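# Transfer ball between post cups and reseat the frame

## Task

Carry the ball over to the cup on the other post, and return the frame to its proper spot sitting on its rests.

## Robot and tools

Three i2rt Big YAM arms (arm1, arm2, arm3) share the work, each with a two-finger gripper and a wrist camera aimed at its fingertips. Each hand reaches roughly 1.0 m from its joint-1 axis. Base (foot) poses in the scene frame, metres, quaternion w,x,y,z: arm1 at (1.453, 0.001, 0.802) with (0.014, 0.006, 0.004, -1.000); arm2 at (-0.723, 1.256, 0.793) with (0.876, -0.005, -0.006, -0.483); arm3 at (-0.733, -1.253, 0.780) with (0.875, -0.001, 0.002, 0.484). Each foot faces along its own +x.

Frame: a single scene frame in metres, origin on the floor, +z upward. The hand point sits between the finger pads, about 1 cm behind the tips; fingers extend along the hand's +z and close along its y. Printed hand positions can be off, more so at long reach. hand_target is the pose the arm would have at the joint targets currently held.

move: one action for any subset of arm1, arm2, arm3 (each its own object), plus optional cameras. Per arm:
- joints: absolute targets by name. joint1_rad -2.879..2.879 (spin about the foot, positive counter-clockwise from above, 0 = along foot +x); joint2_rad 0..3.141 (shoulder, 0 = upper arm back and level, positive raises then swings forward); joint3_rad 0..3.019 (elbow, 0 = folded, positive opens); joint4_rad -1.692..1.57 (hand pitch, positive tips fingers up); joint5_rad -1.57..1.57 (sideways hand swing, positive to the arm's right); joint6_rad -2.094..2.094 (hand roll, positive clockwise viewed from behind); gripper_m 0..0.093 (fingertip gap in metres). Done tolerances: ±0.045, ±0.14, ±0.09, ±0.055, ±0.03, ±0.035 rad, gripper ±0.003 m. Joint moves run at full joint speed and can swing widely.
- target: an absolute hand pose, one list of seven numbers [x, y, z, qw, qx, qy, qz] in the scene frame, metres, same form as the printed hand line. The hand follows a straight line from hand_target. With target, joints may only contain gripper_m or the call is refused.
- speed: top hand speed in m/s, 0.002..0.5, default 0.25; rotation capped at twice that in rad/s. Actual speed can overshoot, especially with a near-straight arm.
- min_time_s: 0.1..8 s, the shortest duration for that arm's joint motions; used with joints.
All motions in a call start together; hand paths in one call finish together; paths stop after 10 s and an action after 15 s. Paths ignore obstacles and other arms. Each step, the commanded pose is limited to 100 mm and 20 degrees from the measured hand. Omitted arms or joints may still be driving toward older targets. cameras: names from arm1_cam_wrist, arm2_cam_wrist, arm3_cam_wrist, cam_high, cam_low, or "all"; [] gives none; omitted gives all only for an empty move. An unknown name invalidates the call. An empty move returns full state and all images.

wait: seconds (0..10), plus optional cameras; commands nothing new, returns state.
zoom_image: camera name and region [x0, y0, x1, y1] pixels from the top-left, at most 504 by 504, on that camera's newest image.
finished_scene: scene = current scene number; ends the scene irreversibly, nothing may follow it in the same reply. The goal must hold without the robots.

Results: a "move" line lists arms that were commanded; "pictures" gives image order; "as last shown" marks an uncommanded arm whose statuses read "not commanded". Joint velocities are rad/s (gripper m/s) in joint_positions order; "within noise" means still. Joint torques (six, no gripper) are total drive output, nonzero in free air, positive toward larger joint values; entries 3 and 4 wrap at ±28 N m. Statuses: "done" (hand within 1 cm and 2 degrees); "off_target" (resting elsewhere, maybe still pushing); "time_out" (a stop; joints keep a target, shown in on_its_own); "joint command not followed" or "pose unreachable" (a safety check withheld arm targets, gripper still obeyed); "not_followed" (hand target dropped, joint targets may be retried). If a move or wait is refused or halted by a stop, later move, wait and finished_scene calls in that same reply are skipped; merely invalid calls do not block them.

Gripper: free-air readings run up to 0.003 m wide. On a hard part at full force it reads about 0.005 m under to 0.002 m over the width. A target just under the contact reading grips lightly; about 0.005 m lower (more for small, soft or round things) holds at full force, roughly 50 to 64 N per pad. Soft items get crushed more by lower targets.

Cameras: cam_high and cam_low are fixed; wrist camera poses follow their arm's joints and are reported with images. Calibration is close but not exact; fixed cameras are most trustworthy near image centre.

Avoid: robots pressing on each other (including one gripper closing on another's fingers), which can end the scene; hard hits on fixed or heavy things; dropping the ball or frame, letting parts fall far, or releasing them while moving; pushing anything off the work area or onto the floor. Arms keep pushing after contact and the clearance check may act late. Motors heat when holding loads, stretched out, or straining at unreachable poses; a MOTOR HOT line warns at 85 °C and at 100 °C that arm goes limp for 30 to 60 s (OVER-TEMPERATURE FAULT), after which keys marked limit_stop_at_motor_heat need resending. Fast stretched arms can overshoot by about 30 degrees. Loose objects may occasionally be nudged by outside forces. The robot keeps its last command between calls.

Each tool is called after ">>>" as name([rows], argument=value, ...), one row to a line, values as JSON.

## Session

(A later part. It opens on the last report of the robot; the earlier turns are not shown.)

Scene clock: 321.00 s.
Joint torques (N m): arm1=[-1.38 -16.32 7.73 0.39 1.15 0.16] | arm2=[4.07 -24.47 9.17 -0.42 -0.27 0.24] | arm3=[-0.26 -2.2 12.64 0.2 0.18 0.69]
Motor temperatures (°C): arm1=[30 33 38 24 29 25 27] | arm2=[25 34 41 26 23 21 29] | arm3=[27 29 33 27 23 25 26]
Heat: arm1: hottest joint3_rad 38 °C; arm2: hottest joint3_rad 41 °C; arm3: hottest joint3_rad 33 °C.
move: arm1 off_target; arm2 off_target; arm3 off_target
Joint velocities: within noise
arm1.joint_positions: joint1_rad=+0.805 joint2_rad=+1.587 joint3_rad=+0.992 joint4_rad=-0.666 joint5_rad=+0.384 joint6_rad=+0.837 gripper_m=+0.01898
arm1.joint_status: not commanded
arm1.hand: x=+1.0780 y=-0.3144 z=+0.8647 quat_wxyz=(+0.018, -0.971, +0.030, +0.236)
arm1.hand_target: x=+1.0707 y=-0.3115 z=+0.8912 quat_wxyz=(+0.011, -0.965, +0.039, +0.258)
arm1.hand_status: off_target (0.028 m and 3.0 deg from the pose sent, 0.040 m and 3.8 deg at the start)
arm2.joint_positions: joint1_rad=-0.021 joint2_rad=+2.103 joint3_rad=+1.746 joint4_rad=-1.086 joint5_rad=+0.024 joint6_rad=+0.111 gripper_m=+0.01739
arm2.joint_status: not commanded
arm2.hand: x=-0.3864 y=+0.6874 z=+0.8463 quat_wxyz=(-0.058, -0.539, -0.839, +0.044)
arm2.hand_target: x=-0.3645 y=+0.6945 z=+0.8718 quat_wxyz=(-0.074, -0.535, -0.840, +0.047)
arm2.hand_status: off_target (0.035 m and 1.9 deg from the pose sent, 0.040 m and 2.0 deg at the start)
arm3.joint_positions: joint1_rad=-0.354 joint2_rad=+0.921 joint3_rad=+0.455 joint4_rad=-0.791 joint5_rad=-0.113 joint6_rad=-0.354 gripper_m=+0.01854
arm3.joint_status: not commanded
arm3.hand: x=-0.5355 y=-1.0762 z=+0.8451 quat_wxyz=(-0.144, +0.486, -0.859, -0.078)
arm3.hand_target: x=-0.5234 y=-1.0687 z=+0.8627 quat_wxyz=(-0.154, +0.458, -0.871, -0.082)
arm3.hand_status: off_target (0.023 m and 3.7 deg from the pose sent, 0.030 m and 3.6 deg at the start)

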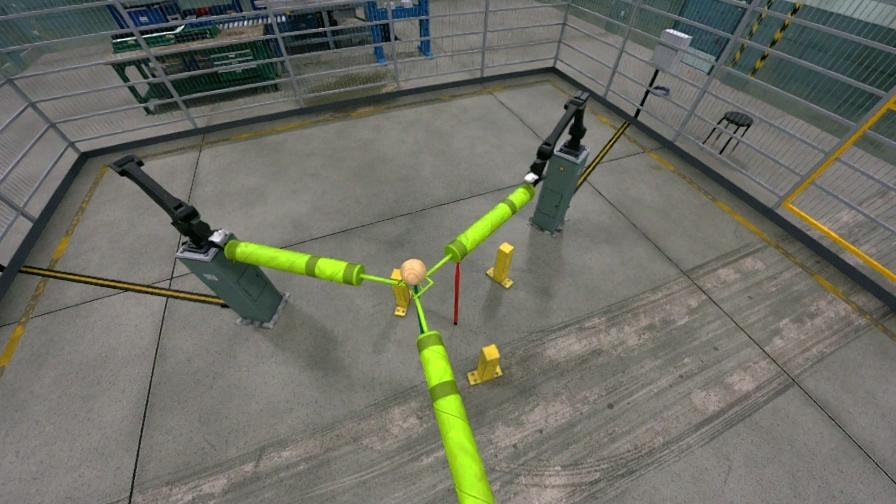

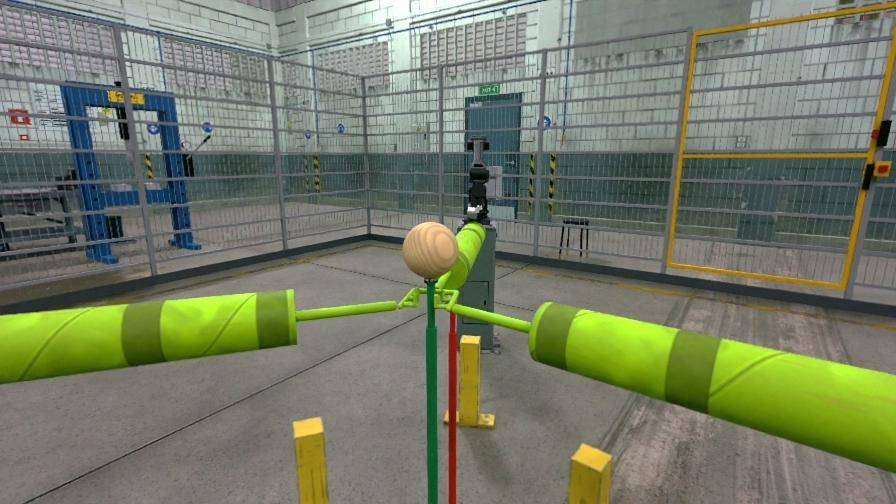

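>>> move(arm1={"target":[1.086,-0.299,0.892,0.0104,-0.9651,0.0387,0.2586],"speed":0.05}, arm2={"target":[-0.357,0.705,0.895,0.0735,0.5353,0.8402,-0.0469],"speed":0.05}, arm3={"target":[-0.516,-1.057,0.865,0.1537,-0.4577,0.8720,0.0807],"speed":0.05}, cameras=["cam_high","cam_low"])

>>> zoom_image(camera="cam_low", region=[380, 210, 500, 330])

>>> zoom_image(camera="cam_high", region=[380, 240, 450, 310])

Scene clock: 354.73 s.
Joint torques (N m): arm1=[-0.79 -15.33 7.08 0.59 1.05 0.23] | arm2=[3.6 -25.93 9.76 -0.65 -0.19 0.2] | arm3=[-0.09 -2.78 11.85 0.32 0.14 0.71]
Motor temperatures (°C): arm1=[30 32 36 24 30 24 27] | arm2=[25 38 39 26 23 22 29] | arm3=[27 28 36 27 23 26 27]
Heat: arm1: hottest joint3_rad 36 °C; arm2: hottest joint3_rad 39 °C; arm3: hottest joint3_rad 36 °C.
move: arm1 off_target; arm2 off_target; arm3 off_target
Joint velocities: within noise
arm1.joint_positions: joint1_rad=+0.805 joint2_rad=+1.536 joint3_rad=+0.947 joint4_rad=-0.666 joint5_rad=+0.389 joint6_rad=+0.837 gripper_m=+0.01898
arm1.joint_status: not commanded
arm1.hand: x=+1.0888 y=-0.3014 z=+0.8706 quat_wxyz=(+0.018, -0.970, +0.031, +0.240)
arm1.hand_target: x=+1.0860 y=-0.2991 z=+0.8914 quat_wxyz=(+0.010, -0.965, +0.039, +0.258)
arm1.hand_status: off_target (0.022 m and 2.6 deg from the pose sent, 0.032 m and 2.9 deg at the start)
arm2.joint_positions: joint1_rad=+0.002 joint2_rad=+2.092 joint3_rad=+1.746 joint4_rad=-1.121 joint5_rad=+0.025 joint6_rad=+0.132 gripper_m=+0.01739
arm2.joint_status: not commanded
arm2.hand: x=-0.3774 y=+0.7017 z=+0.8527 quat_wxyz=(-0.048, -0.538, -0.840, +0.038)
arm2.hand_target: x=-0.3578 y=+0.7058 z=+0.8942 quat_wxyz=(-0.074, -0.535, -0.840, +0.046)
arm2.hand_status: off_target (0.047 m and 3.1 deg from the pose sent, 0.060 m and 1.9 deg at the start)
arm3.joint_positions: joint1_rad=-0.335 joint2_rad=+0.966 joint3_rad=+0.494 joint4_rad=-0.777 joint5_rad=-0.105 joint6_rad=-0.336 gripper_m=+0.01854
arm3.joint_status: not commanded
arm3.hand: x=-0.5253 y=-1.0634 z=+0.8510 quat_wxyz=(-0.147, +0.486, -0.858, -0.077)
arm3.hand_target: x=-0.5162 y=-1.0572 z=+0.8648 quat_wxyz=(-0.154, +0.458, -0.871, -0.082)
arm3.hand_status: off_target (0.018 m and 3.7 deg from the pose sent, 0.034 m and 3.7 deg at the start)

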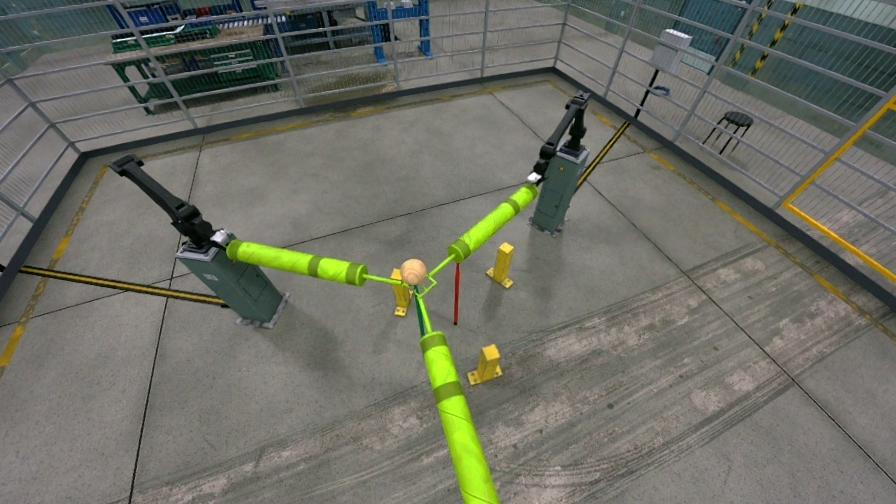

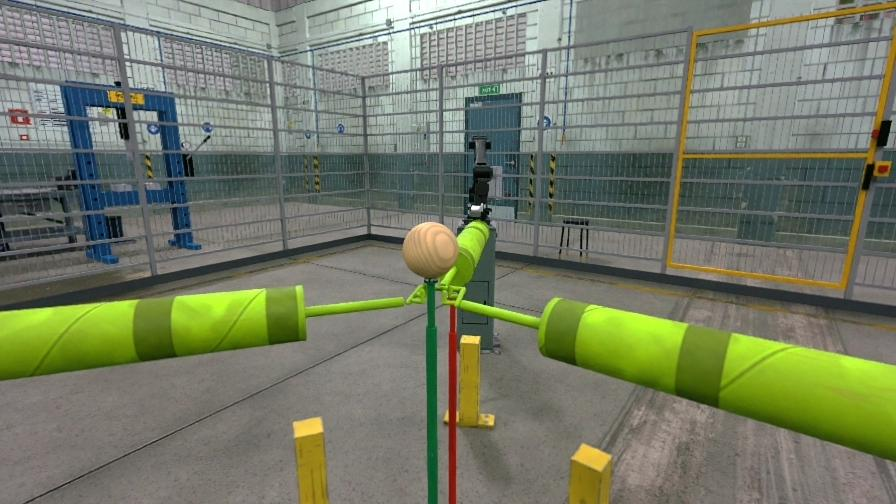

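Scaled by 4.200 from the camera's image (finer frame: 1280x720).

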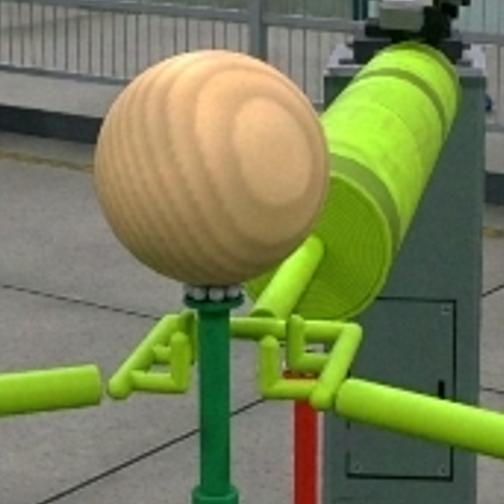

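Scaled by 7.200 from the camera's image (finer frame: 1280x720).

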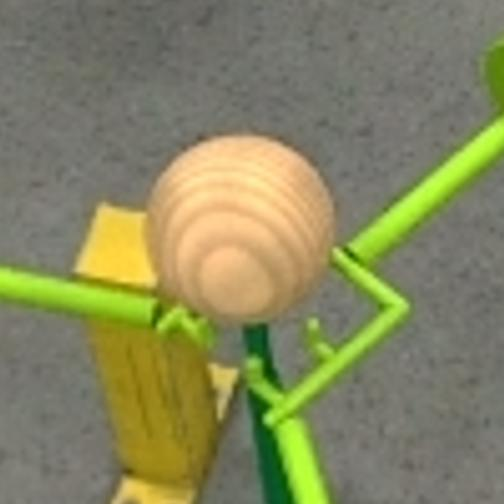

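>>> move(arm1={"target":[1.085,-0.3,0.985,0.0104,-0.9651,0.0387,0.2586],"speed":0.05}, arm2={"target":[-0.358,0.704,0.995,0.0735,0.5353,0.8402,-0.0469],"speed":0.055}, arm3={"target":[-0.517,-1.058,0.962,0.1537,-0.4577,0.8720,0.0807],"speed":0.05}, cameras=["cam_high","cam_low"])

>>> zoom_image(camera="cam_low", region=[370, 150, 510, 330])

>>> zoom_image(camera="cam_high", region=[380, 220, 470, 310])

Scene clock: 367.93 s.
Joint torques (N m): arm1=[-0.79 -14.74 12.05 -0.69 0.85 0.24] | arm2=[2.78 -26.75 12.79 -0.92 -0.27 0.15] | arm3=[-0.38 -5.36 13.97 -0.99 0.12 0.68]
Motor temperatures (°C): arm1=[30 33 36 24 30 24 27] | arm2=[25 42 40 26 23 22 29] | arm3=[27 28 38 27 23 26 27]
Heat: arm1: hottest joint3_rad 36 °C; arm2: hottest joint2_rad 42 °C; arm3: hottest joint3_rad 38 °C.
move: arm1 off_target; arm2 off_target; arm3 off_target
Joint velocities: within noise
arm1.joint_positions: joint1_rad=+0.805 joint2_rad=+1.430 joint3_rad=+1.047 joint4_rad=-0.895 joint5_rad=+0.394 joint6_rad=+0.836 gripper_m=+0.01898
arm1.joint_status: not commanded
arm1.hand: x=+1.0934 y=-0.2948 z=+0.9427 quat_wxyz=(+0.028, -0.971, +0.028, +0.234)
arm1.hand_target: x=+1.0859 y=-0.2991 z=+0.9840 quat_wxyz=(+0.010, -0.965, +0.039, +0.259)
arm1.hand_status: off_target (0.043 m and 3.7 deg from the pose sent, 0.115 m and 2.6 deg at the start)
arm2.joint_positions: joint1_rad=+0.008 joint2_rad=+2.056 joint3_rad=+1.899 joint4_rad=-1.351 joint5_rad=+0.026 joint6_rad=+0.135 gripper_m=+0.01739
arm2.joint_status: not commanded
arm2.hand: x=-0.3767 y=+0.7072 z=+0.9298 quat_wxyz=(-0.029, -0.537, -0.842, +0.030)
arm2.hand_target: x=-0.3602 y=+0.7069 z=+0.9938 quat_wxyz=(-0.074, -0.535, -0.840, +0.046)
arm2.hand_status: off_target (0.068 m and 5.4 deg from the pose sent, 0.144 m and 3.1 deg at the start)
arm3.joint_positions: joint1_rad=-0.333 joint2_rad=+0.900 joint3_rad=+0.686 joint4_rad=-1.053 joint5_rad=-0.105 joint6_rad=-0.334 gripper_m=+0.01854
arm3.joint_status: not commanded
arm3.hand: x=-0.5209 y=-1.0590 z=+0.9307 quat_wxyz=(-0.138, +0.486, -0.860, -0.076)
arm3.hand_target: x=-0.5172 y=-1.0578 z=+0.9606 quat_wxyz=(-0.154, +0.459, -0.871, -0.082)
arm3.hand_status: off_target (0.032 m and 4.0 deg from the pose sent, 0.111 m and 3.7 deg at the start)

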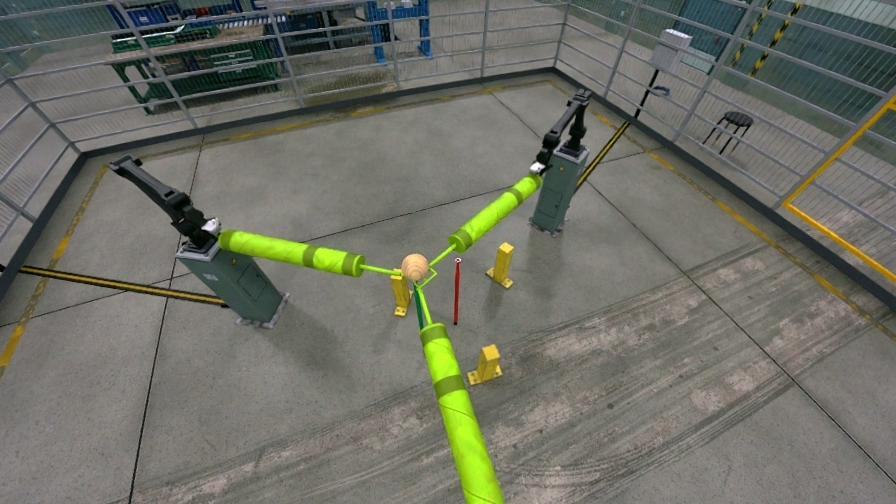

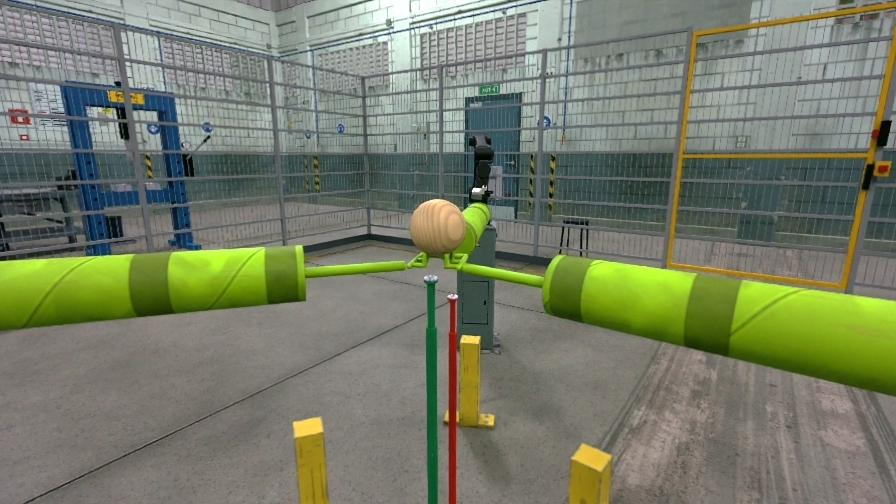

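Scaled by 2.800 from the camera's image (finer frame: 1280x720).

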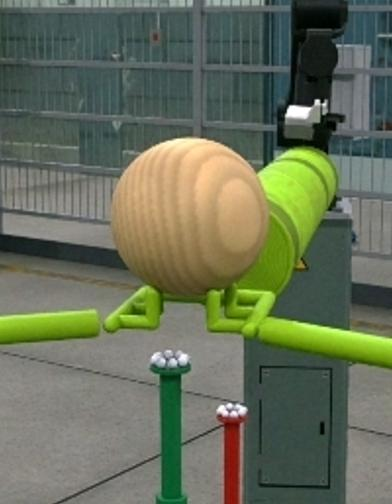

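Scaled by 5.600 from the camera's image (finer frame: 1280x720).

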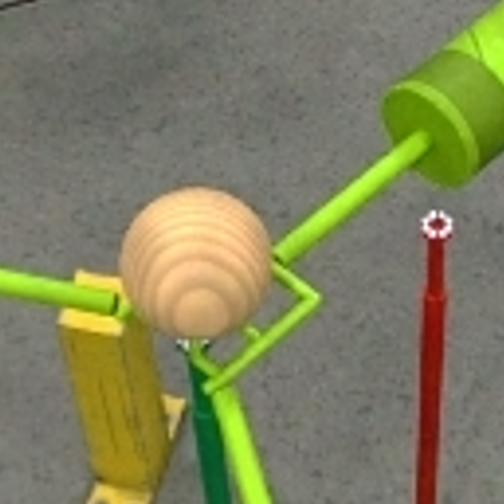

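>>> move(arm1={"target":[0.9465,-0.039,0.969,0.0104,-0.9651,0.0387,0.2586],"speed":0.09}, arm2={"target":[-0.508,0.967,0.958,0.0735,0.5353,0.8402,-0.0469],"speed":0.09}, arm3={"target":[-0.656,-0.798,0.946,0.1537,-0.4577,0.8720,0.0807],"speed":0.09}, cameras=["cam_high","cam_low"])

>>> zoom_image(camera="cam_low", region=[390, 170, 530, 310])

>>> zoom_image(camera="cam_high", region=[410, 200, 500, 290])

Scene clock: 386.10 s.
Joint torques (N m): arm1=[-2.02 -12.86 11.38 0.29 0 0.23] | arm2=[2.08 -12.81 7.34 -0.35 -0.05 0.15] | arm3=[1.61 -9.35 12.92 -0.23 0.34 0.87]
Motor temperatures (°C): arm1=[29 33 40 24 29 24 27] | arm2=[25 41 44 26 23 22 30] | arm3=[27 28 40 27 23 26 27]
Heat: arm1: hottest joint3_rad 40 °C; arm2: hottest joint3_rad 44 °C; arm3: hottest joint3_rad 40 °C.
move: arm1 off_target; arm2 off_target; arm3 off_target
Joint velocities: within noise
arm1.joint_positions: joint1_rad=+0.092 joint2_rad=+1.412 joint3_rad=+1.005 joint4_rad=-0.676 joint5_rad=+0.089 joint6_rad=+0.160 gripper_m=+0.01898
arm1.joint_status: not commanded
arm1.hand: x=+0.9570 y=-0.0443 z=+0.9414 quat_wxyz=(+0.013, -0.970, +0.029, +0.240)
arm1.hand_target: x=+0.9473 y=-0.0389 z=+0.9687 quat_wxyz=(+0.011, -0.965, +0.039, +0.259)
arm1.hand_status: off_target (0.030 m and 2.5 deg from the pose sent, 0.296 m and 3.7 deg at the start)
arm2.joint_positions: joint1_rad=+0.081 joint2_rad=+1.272 joint3_rad=+0.950 joint4_rad=-1.117 joint5_rad=+0.032 joint6_rad=+0.199 gripper_m=+0.01739
arm2.joint_status: not commanded
arm2.hand: x=-0.5070 y=+0.9587 z=+0.9445 quat_wxyz=(-0.062, -0.533, -0.843, +0.043)
arm2.hand_target: x=-0.5080 y=+0.9666 z=+0.9573 quat_wxyz=(-0.074, -0.535, -0.840, +0.047)
arm2.hand_status: off_target (0.016 m and 1.4 deg from the pose sent, 0.292 m and 5.4 deg at the start)
arm3.joint_positions: joint1_rad=+0.436 joint2_rad=+1.391 joint3_rad=+1.037 joint4_rad=-0.924 joint5_rad=+0.162 joint6_rad=+0.395 gripper_m=+0.01851
arm3.joint_status: not commanded
arm3.hand: x=-0.6493 y=-0.8095 z=+0.9256 quat_wxyz=(-0.150, +0.485, -0.859, -0.067)
arm3.hand_target: x=-0.6560 y=-0.7987 z=+0.9459 quat_wxyz=(-0.154, +0.459, -0.871, -0.082)
arm3.hand_status: off_target (0.024 m and 3.9 deg from the pose sent, 0.294 m and 4.0 deg at the start)

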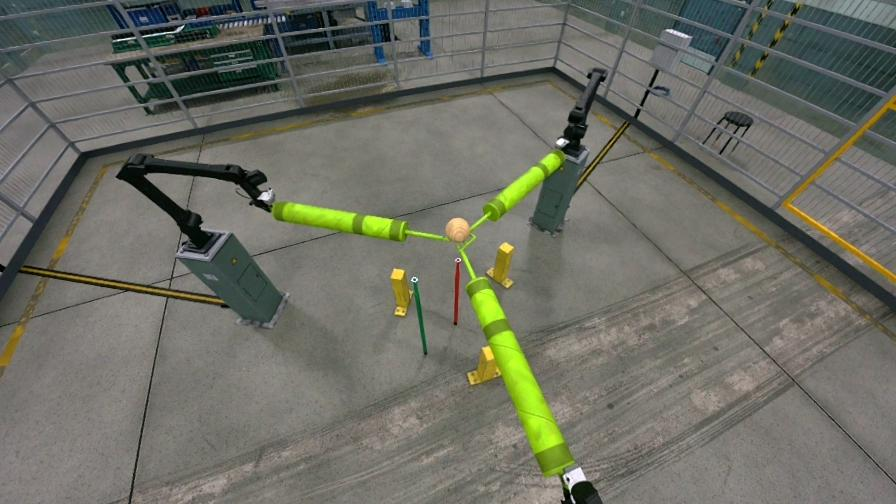

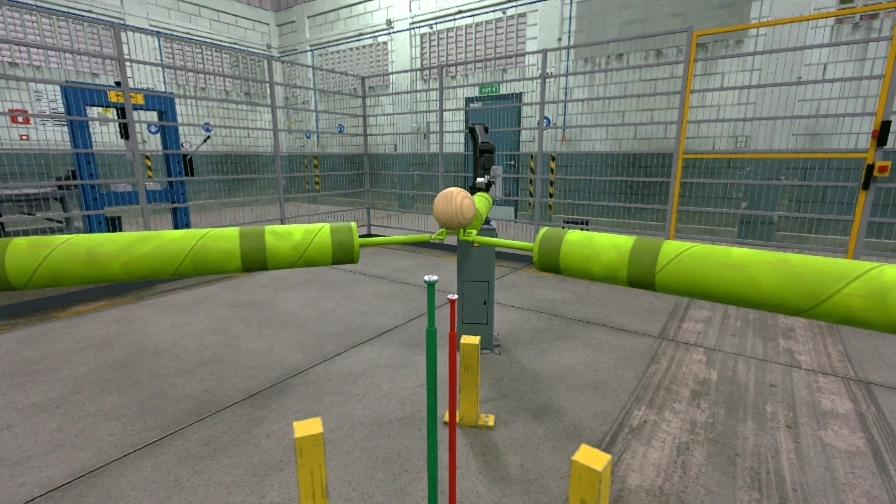

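Scaled by 3.600 from the camera's image (finer frame: 1280x720).

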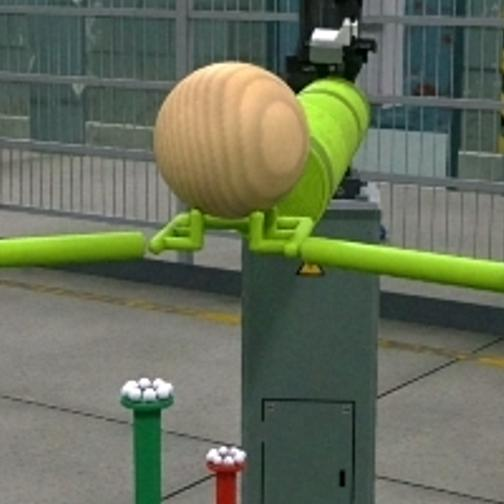

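Scaled by 5.600 from the camera's image (finer frame: 1280x720).

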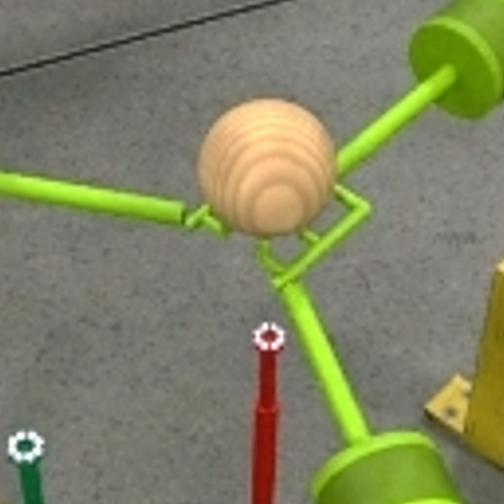

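>>> move(arm1={"target":[0.9355,-0.0285,0.829,0.0104,-0.9651,0.0387,0.2586],"speed":0.08}, arm2={"target":[-0.519,0.9775,0.818,0.0735,0.5353,0.8402,-0.0469],"speed":0.08}, arm3={"target":[-0.667,-0.7875,0.806,0.1537,-0.4577,0.8720,0.0807],"speed":0.08}, cameras=["cam_high","cam_low"])

>>> zoom_image(camera="cam_low", region=[390, 220, 510, 340])

>>> zoom_image(camera="cam_high", region=[410, 210, 500, 300])

Scene clock: 401.80 s.
Joint torques (N m): arm1=[-1.73 -14.74 6.39 1.32 -0.13 0.31] | arm2=[1.61 -9.35 5.5 0.29 -0.06 0.09] | arm3=[0.67 -10.81 8.29 0.87 0.64 0.73]
Motor temperatures (°C): arm1=[29 33 39 24 28 24 27] | arm2=[25 39 41 26 23 22 30] | arm3=[27 28 44 27 23 26 27]
Heat: arm1: hottest joint3_rad 39 °C; arm2: hottest joint3_rad 41 °C; arm3: hottest joint3_rad 44 °C.
move: arm1 off_target; arm2 done; arm3 off_target
Joint velocities: within noise
arm1.joint_positions: joint1_rad=+0.063 joint2_rad=+1.651 joint3_rad=+0.886 joint4_rad=-0.301 joint5_rad=+0.079 joint6_rad=+0.131 gripper_m=+0.01898
arm1.joint_status: not commanded
arm1.hand: x=+0.9380 y=-0.0323 z=+0.8171 quat_wxyz=(+0.015, -0.968, +0.028, +0.247)
arm1.hand_target: x=+0.9355 y=-0.0285 z=+0.8289 quat_wxyz=(+0.010, -0.965, +0.039, +0.259)
arm1.hand_status: off_target (0.013 m and 1.9 deg from the pose sent, 0.116 m and 2.5 deg at the start)
arm2.joint_positions: joint1_rad=+0.082 joint2_rad=+1.388 joint3_rad=+0.681 joint4_rad=-0.699 joint5_rad=+0.032 joint6_rad=+0.201 gripper_m=+0.01739
arm2.joint_status: not commanded
arm2.hand: x=-0.5175 y=+0.9726 z=+0.8210 quat_wxyz=(-0.077, -0.533, -0.841, +0.049)
arm2.hand_target: x=-0.5190 y=+0.9775 z=+0.8180 quat_wxyz=(-0.074, -0.535, -0.840, +0.047)
arm2.hand_status: done (0.006 m and 0.6 deg from the pose sent, 0.128 m and 1.4 deg at the start)
arm3.joint_positions: joint1_rad=+0.475 joint2_rad=+1.609 joint3_rad=+0.898 joint4_rad=-0.565 joint5_rad=+0.165 joint6_rad=+0.436 gripper_m=+0.01851
arm3.joint_status: not commanded
arm3.hand: x=-0.6652 y=-0.7923 z=+0.7999 quat_wxyz=(-0.149, +0.484, -0.859, -0.073)
arm3.hand_target: x=-0.6669 y=-0.7875 z=+0.8060 quat_wxyz=(-0.153, +0.458, -0.872, -0.081)
arm3.hand_status: off_target (0.008 m and 3.5 deg from the pose sent, 0.123 m and 3.9 deg at the start)

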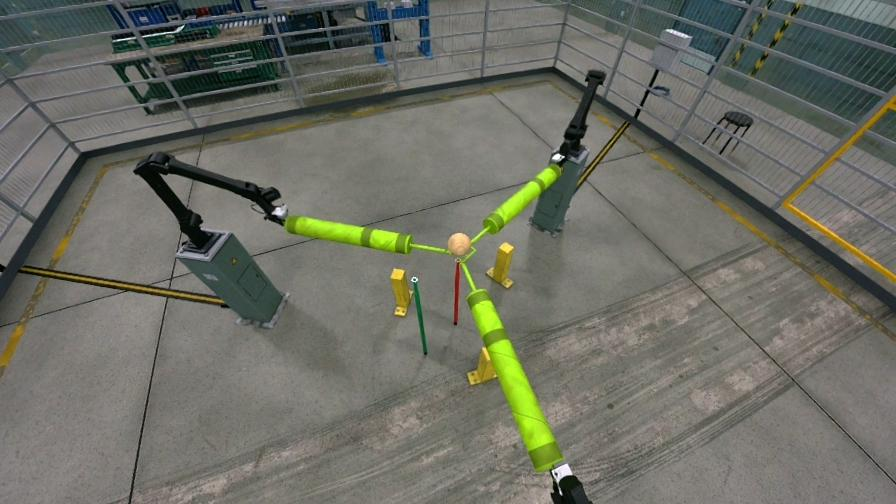

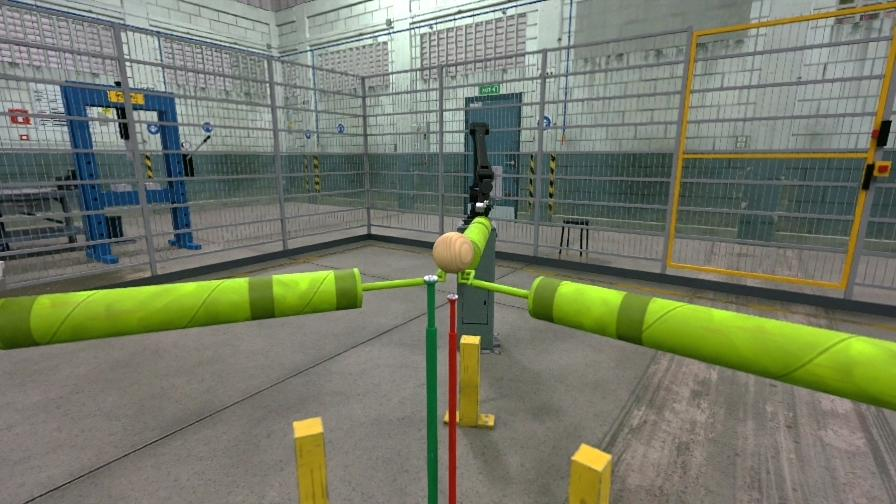

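Scaled by 4.200 from the camera's image (finer frame: 1280x720).

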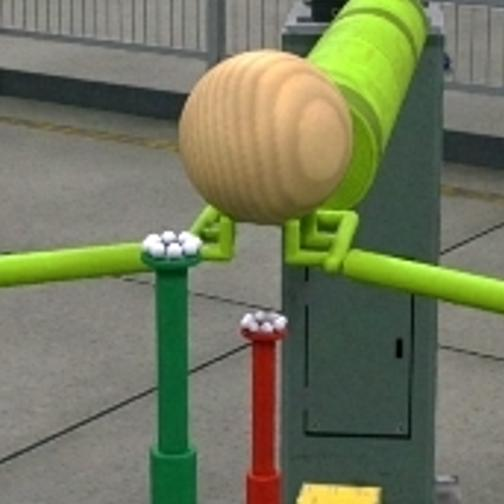

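Scaled by 5.600 from the camera's image (finer frame: 1280x720).

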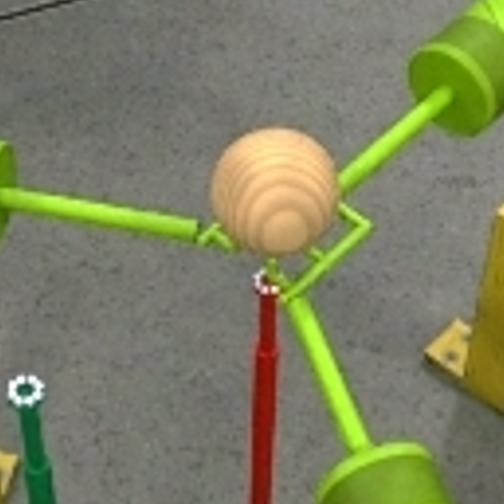

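>>> move(arm1={"target":[0.9400,-0.037,0.785,0.0104,-0.9651,0.0387,0.2586],"speed":0.06}, arm2={"target":[-0.5145,0.969,0.774,0.0735,0.5353,0.8402,-0.0469],"speed":0.06}, arm3={"target":[-0.6625,-0.796,0.762,0.1537,-0.4577,0.8720,0.0807],"speed":0.06}, cameras=["cam_high","cam_low"])

>>> zoom_image(camera="cam_low", region=[390, 220, 510, 340])

>>> zoom_image(camera="cam_high", region=[410, 210, 500, 300])

Scene clock: 411.67 s.
Joint torques (N m): arm1=[-0.21 -14.86 5.3 1.42 0.25 0.44] | arm2=[1.2 -10.17 4.9 0.54 -0.09 0.04] | arm3=[-0.09 -10.93 6.94 0.92 0.25 0.66]
Motor temperatures (°C): arm1=[29 33 37 24 28 24 27] | arm2=[25 38 40 26 23 22 30] | arm3=[27 29 42 27 23 26 27]
Heat: arm1: hottest joint3_rad 37 °C; arm2: hottest joint3_rad 40 °C; arm3: hottest joint3_rad 42 °C.
move: arm1 done; arm2 done; arm3 off_target
Joint velocities: within noise
arm1.joint_positions: joint1_rad=+0.067 joint2_rad=+1.737 joint3_rad=+0.849 joint4_rad=-0.174 joint5_rad=+0.079 joint6_rad=+0.135 gripper_m=+0.01898
arm1.joint_status: not commanded
arm1.hand: x=+0.9409 y=-0.0338 z=+0.7760 quat_wxyz=(+0.014, -0.968, +0.028, +0.249)
arm1.hand_target: x=+0.9400 y=-0.0369 z=+0.7848 quat_wxyz=(+0.010, -0.965, +0.039, +0.258)
arm1.hand_status: done (0.010 m and 1.7 deg from the pose sent, 0.032 m and 1.9 deg at the start)
arm2.joint_positions: joint1_rad=+0.082 joint2_rad=+1.519 joint3_rad=+0.655 joint4_rad=-0.554 joint5_rad=+0.032 joint6_rad=+0.201 gripper_m=+0.01739
arm2.joint_status: not commanded
arm2.hand: x=-0.5141 y=+0.9678 z=+0.7754 quat_wxyz=(-0.072, -0.533, -0.842, +0.047)
arm2.hand_target: x=-0.5145 y=+0.9691 z=+0.7740 quat_wxyz=(-0.073, -0.535, -0.840, +0.047)
arm2.hand_status: done (0.002 m and 0.3 deg from the pose sent, 0.047 m and 0.6 deg at the start)
arm3.joint_positions: joint1_rad=+0.472 joint2_rad=+1.681 joint3_rad=+0.844 joint4_rad=-0.430 joint5_rad=+0.171 joint6_rad=+0.431 gripper_m=+0.01851
arm3.joint_status: not commanded
arm3.hand: x=-0.6631 y=-0.7972 z=+0.7596 quat_wxyz=(-0.154, +0.484, -0.858, -0.074)
arm3.hand_target: x=-0.6625 y=-0.7961 z=+0.7620 quat_wxyz=(-0.153, +0.458, -0.872, -0.081)
arm3.hand_status: off_target (0.003 m and 3.4 deg from the pose sent, 0.038 m and 3.5 deg at the start)

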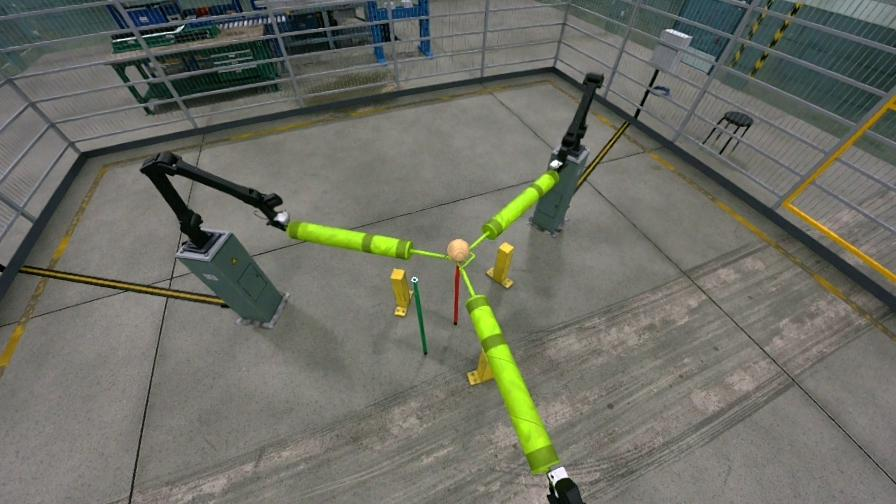

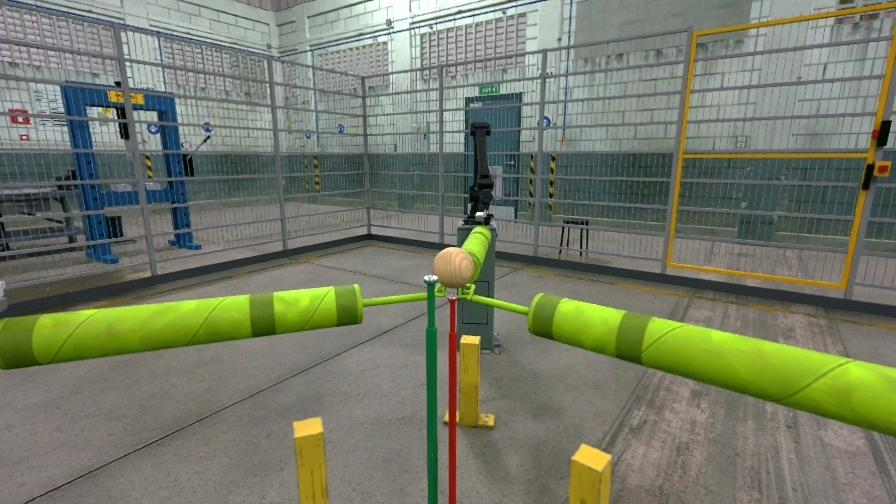

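Scaled by 4.200 from the camera's image (finer frame: 1280x720).

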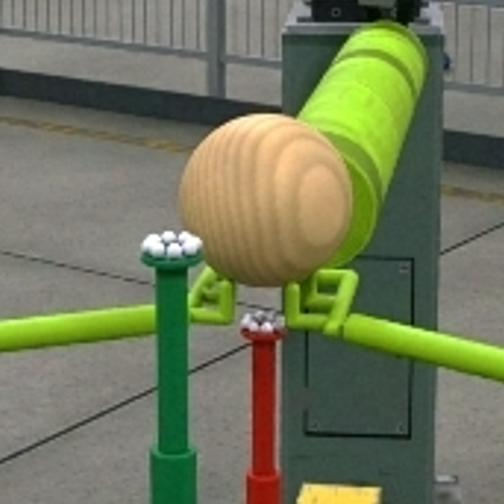

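Scaled by 5.600 from the camera's image (finer frame: 1280x720).

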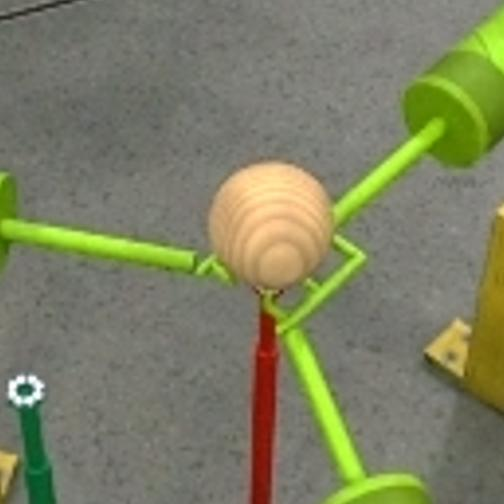

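>>> move(arm1={"target":[0.9420,-0.041,0.715,0.0104,-0.9651,0.0387,0.2586],"speed":0.04}, arm2={"target":[-0.5125,0.965,0.704,0.0735,0.5353,0.8402,-0.0469],"speed":0.04}, arm3={"target":[-0.6605,-0.800,0.692,0.1537,-0.4577,0.8720,0.0807],"speed":0.04}, cameras=["cam_high","cam_low"])

>>> zoom_image(camera="cam_low", region=[390, 220, 510, 340])

>>> zoom_image(camera="cam_high", region=[410, 210, 500, 300])

Scene clock: 420.27 s.
Joint torques (N m): arm1=[-0.09 -14.97 3.85 1.66 0.29 0.45] | arm2=[1.08 -10.93 3.36 0.76 -0.1 0.03] | arm3=[-0.38 -11.11 5.38 1.22 0.17 0.63]
Motor temperatures (°C): arm1=[29 32 36 24 28 24 27] | arm2=[25 36 39 26 23 22 30] | arm3=[27 29 40 27 23 26 27]
Heat: arm1: hottest joint3_rad 36 °C; arm2: hottest joint3_rad 39 °C; arm3: hottest joint3_rad 40 °C.
move: arm1 done; arm2 done; arm3 off_target
Joint velocities: within noise
arm1.joint_positions: joint1_rad=+0.077 joint2_rad=+1.905 joint3_rad=+0.829 joint4_rad=+0.018 joint5_rad=+0.084 joint6_rad=+0.144 gripper_m=+0.01898
arm1.joint_status: not commanded
arm1.hand: x=+0.9421 y=-0.0374 z=+0.7097 quat_wxyz=(+0.013, -0.967, +0.028, +0.251)
arm1.hand_target: x=+0.9421 y=-0.0410 z=+0.7148 quat_wxyz=(+0.010, -0.965, +0.038, +0.258)
arm1.hand_status: done (0.006 m and 1.6 deg from the pose sent, 0.061 m and 1.7 deg at the start)
arm2.joint_positions: joint1_rad=+0.082 joint2_rad=+1.729 joint3_rad=+0.628 joint4_rad=-0.317 joint5_rad=+0.032 joint6_rad=+0.201 gripper_m=+0.01739
arm2.joint_status: not commanded
arm2.hand: x=-0.5116 y=+0.9641 z=+0.7070 quat_wxyz=(-0.072, -0.533, -0.842, +0.047)
arm2.hand_target: x=-0.5125 y=+0.9651 z=+0.7040 quat_wxyz=(-0.073, -0.535, -0.840, +0.047)
arm2.hand_status: done (0.003 m and 0.3 deg from the pose sent, 0.072 m and 0.3 deg at the start)
arm3.joint_positions: joint1_rad=+0.469 joint2_rad=+1.842 joint3_rad=+0.806 joint4_rad=-0.229 joint5_rad=+0.171 joint6_rad=+0.427 gripper_m=+0.01851
arm3.joint_status: not commanded
arm3.hand: x=-0.6622 y=-0.8009 z=+0.6923 quat_wxyz=(-0.155, +0.484, -0.858, -0.074)
arm3.hand_target: x=-0.6605 y=-0.8000 z=+0.6920 quat_wxyz=(-0.154, +0.458, -0.872, -0.081)
arm3.hand_status: off_target (0.002 m and 3.5 deg from the pose sent, 0.068 m and 3.4 deg at the start)

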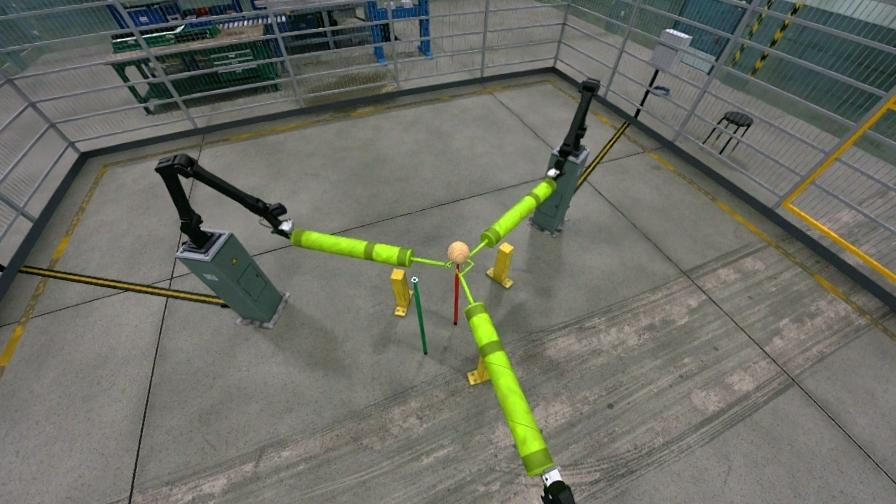

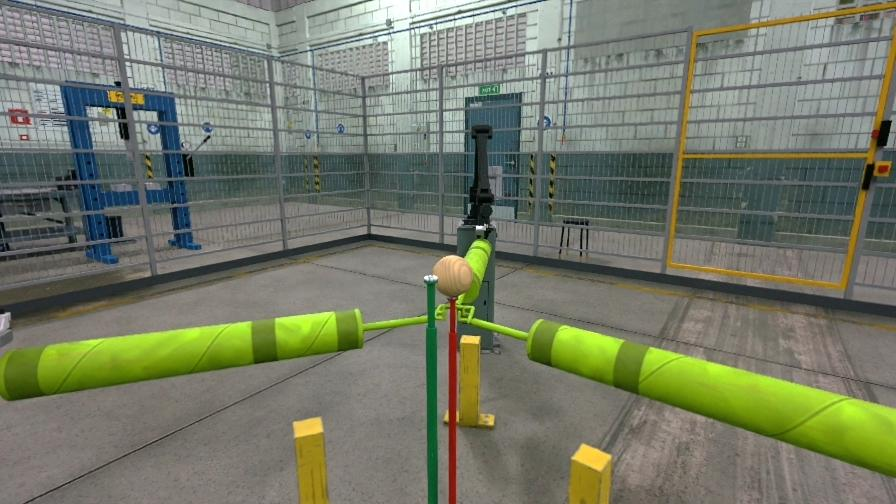

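Scaled by 4.200 from the camera's image (finer frame: 1280x720).

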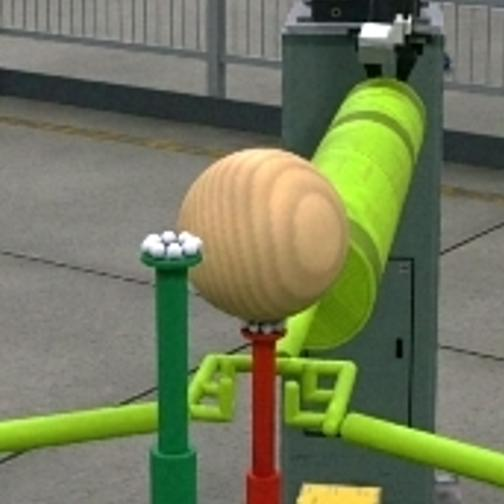

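Scaled by 5.600 from the camera's image (finer frame: 1280x720).

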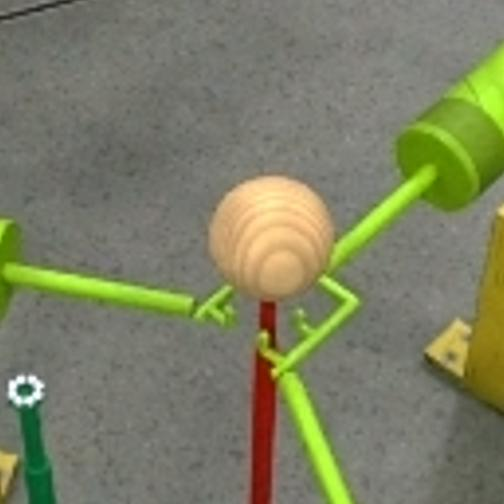

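>>> move(arm1={"target":[0.8916,0.031,0.715,0.0104,-0.9651,0.0387,0.2586],"speed":0.08}, arm2={"target":[-0.552,1.0445,0.704,0.0735,0.5353,0.8402,-0.0469],"speed":0.08}, arm3={"target":[-0.7105,-0.7222,0.692,0.1537,-0.4577,0.8720,0.0807],"speed":0.08})

>>> move(arm1={"target":[0.8916,0.031,0.495,0.0104,-0.9651,0.0387,0.2586],"speed":0.12}, arm2={"target":[-0.552,1.0445,0.492,0.0735,0.5353,0.8402,-0.0469],"speed":0.12}, arm3={"target":[-0.7105,-0.7222,0.467,0.1537,-0.4577,0.8720,0.0807],"speed":0.12}, cameras=["cam_high","cam_low"])

>>> zoom_image(camera="cam_low", region=[200, 240, 700, 504])

>>> zoom_image(camera="cam_high", region=[360, 220, 540, 400])

Scene clock: 435.37 s.
Joint torques (N m): arm1=[-1.79 -16.15 6.24 0.65 -0.21 0.28] | arm2=[2.14 -10.23 1.54 0.12 -0.05 0.12] | arm3=[0.91 -13.04 8.23 0.12 0.4 0.77]
Motor temperatures (°C): arm1=[29 32 35 24 28 24 27] | arm2=[25 35 36 26 23 21 30] | arm3=[27 29 38 27 23 26 27]
Heat: arm1: hottest joint3_rad 35 °C; arm2: hottest joint3_rad 36 °C; arm3: hottest joint3_rad 38 °C.
move: arm1 off_target; arm2 done; arm3 off_target
Joint velocities: within noise
arm1.joint_positions: joint1_rad=-0.068 joint2_rad=+1.974 joint3_rad=+0.947 joint4_rad=-0.021 joint5_rad=+0.014 joint6_rad=+0.021 gripper_m=+0.01898
arm1.joint_status: not commanded
arm1.hand: x=+0.8995 y=+0.0262 z=+0.7064 quat_wxyz=(+0.014, -0.967, +0.029, +0.254)
arm1.hand_target: x=+0.8918 y=+0.0311 z=+0.7151 quat_wxyz=(+0.011, -0.965, +0.039, +0.259)
arm1.hand_status: off_target (0.013 m and 1.3 deg from the pose sent, 0.085 m and 1.5 deg at the start)
arm2.joint_positions: joint1_rad=+0.136 joint2_rad=+1.612 joint3_rad=+0.405 joint4_rad=-0.208 joint5_rad=+0.042 joint6_rad=+0.256 gripper_m=+0.01739
arm2.joint_status: not commanded
arm2.hand: x=-0.5488 y=+1.0357 z=+0.7017 quat_wxyz=(-0.074, -0.534, -0.841, +0.048)
arm2.hand_target: x=-0.5521 y=+1.0443 z=+0.7035 quat_wxyz=(-0.073, -0.535, -0.840, +0.047)
arm2.hand_status: done (0.010 m and 0.2 deg from the pose sent, 0.090 m and 0.3 deg at the start)
arm3.joint_positions: joint1_rad=+0.573 joint2_rad=+1.962 joint3_rad=+1.013 joint4_rad=-0.333 joint5_rad=+0.201 joint6_rad=+0.530 gripper_m=+0.01851
arm3.joint_status: not commanded
arm3.hand: x=-0.7055 y=-0.7318 z=+0.6877 quat_wxyz=(-0.155, +0.483, -0.858, -0.075)
arm3.hand_target: x=-0.7106 y=-0.7225 z=+0.6921 quat_wxyz=(-0.154, +0.459, -0.871, -0.082)
arm3.hand_status: off_target (0.012 m and 3.4 deg from the pose sent, 0.092 m and 3.5 deg at the start)
pictures: none

Scene clock: 437.80 s.
Joint torques (N m): arm1=[-1.44 -18.37 1.88 1.57 -0.15 0.32] | arm2=[1.79 -11.4 -2.96 0.65 -0.02 0.11] | arm3=[0.73 -15.27 3.97 0.85 0.46 0.71]
Motor temperatures (°C): arm1=[29 32 35 24 28 24 27] | arm2=[25 35 36 26 23 21 30] | arm3=[27 29 38 27 23 26 28]
Heat: arm1: hottest joint3_rad 35 °C; arm2: hottest joint3_rad 36 °C; arm3: hottest joint3_rad 38 °C.
move: arm1 done; arm2 done; arm3 off_target
Joint velocities: within noise
arm1.joint_positions: joint1_rad=-0.068 joint2_rad=+2.551 joint3_rad=+1.145 joint4_rad=+0.352 joint5_rad=+0.015 joint6_rad=+0.021 gripper_m=+0.01898
arm1.joint_status: not commanded
arm1.hand: x=+0.8971 y=+0.0284 z=+0.4881 quat_wxyz=(+0.014, -0.968, +0.030, +0.250)
arm1.hand_target: x=+0.8918 y=+0.0311 z=+0.4949 quat_wxyz=(+0.010, -0.965, +0.039, +0.258)
arm1.hand_status: done (0.009 m and 1.5 deg from the pose sent, 0.212 m and 1.3 deg at the start)
arm2.joint_positions: joint1_rad=+0.145 joint2_rad=+2.507 joint3_rad=+0.584 joint4_rad=+0.516 joint5_rad=+0.042 joint6_rad=+0.263 gripper_m=+0.01739
arm2.joint_status: not commanded
arm2.hand: x=-0.5484 y=+1.0374 z=+0.4946 quat_wxyz=(-0.078, -0.533, -0.841, +0.049)
arm2.hand_target: x=-0.5521 y=+1.0445 z=+0.4921 quat_wxyz=(-0.073, -0.535, -0.840, +0.047)
arm2.hand_status: done (0.008 m and 0.6 deg from the pose sent, 0.210 m and 0.2 deg at the start)
arm3.joint_positions: joint1_rad=+0.574 joint2_rad=+2.523 joint3_rad=+1.180 joint4_rad=+0.050 joint5_rad=+0.199 joint6_rad=+0.534 gripper_m=+0.01851
arm3.joint_status: not commanded
arm3.hand: x=-0.7068 y=-0.7308 z=+0.4651 quat_wxyz=(-0.151, +0.483, -0.860, -0.071)
arm3.hand_target: x=-0.7105 y=-0.7224 z=+0.4671 quat_wxyz=(-0.153, +0.458, -0.872, -0.081)
arm3.hand_status: off_target (0.010 m and 3.4 deg from the pose sent, 0.221 m and 3.4 deg at the start)

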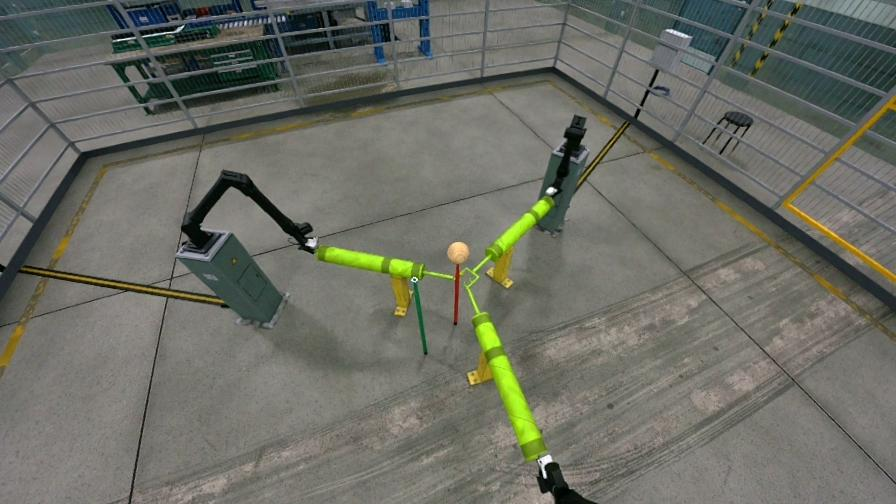

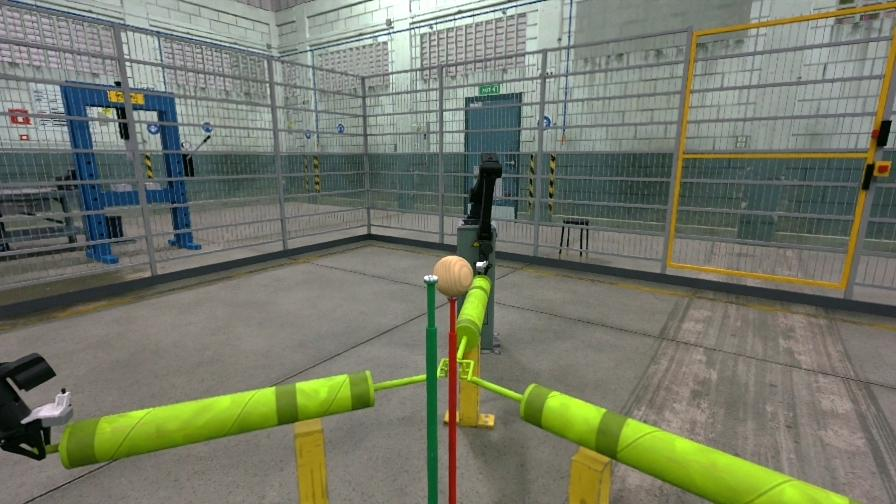

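Scaled by 1.008 from the camera's image (finer frame: 1280x720).

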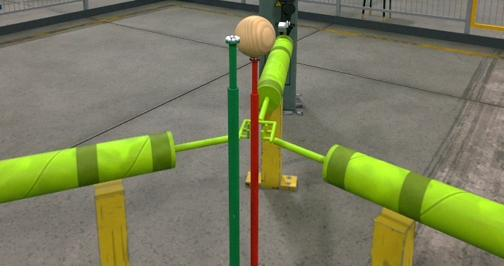

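Scaled by 2.800 from the camera's image (finer frame: 1280x720).

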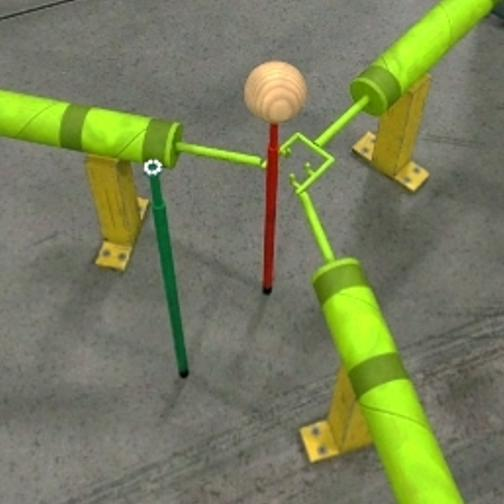

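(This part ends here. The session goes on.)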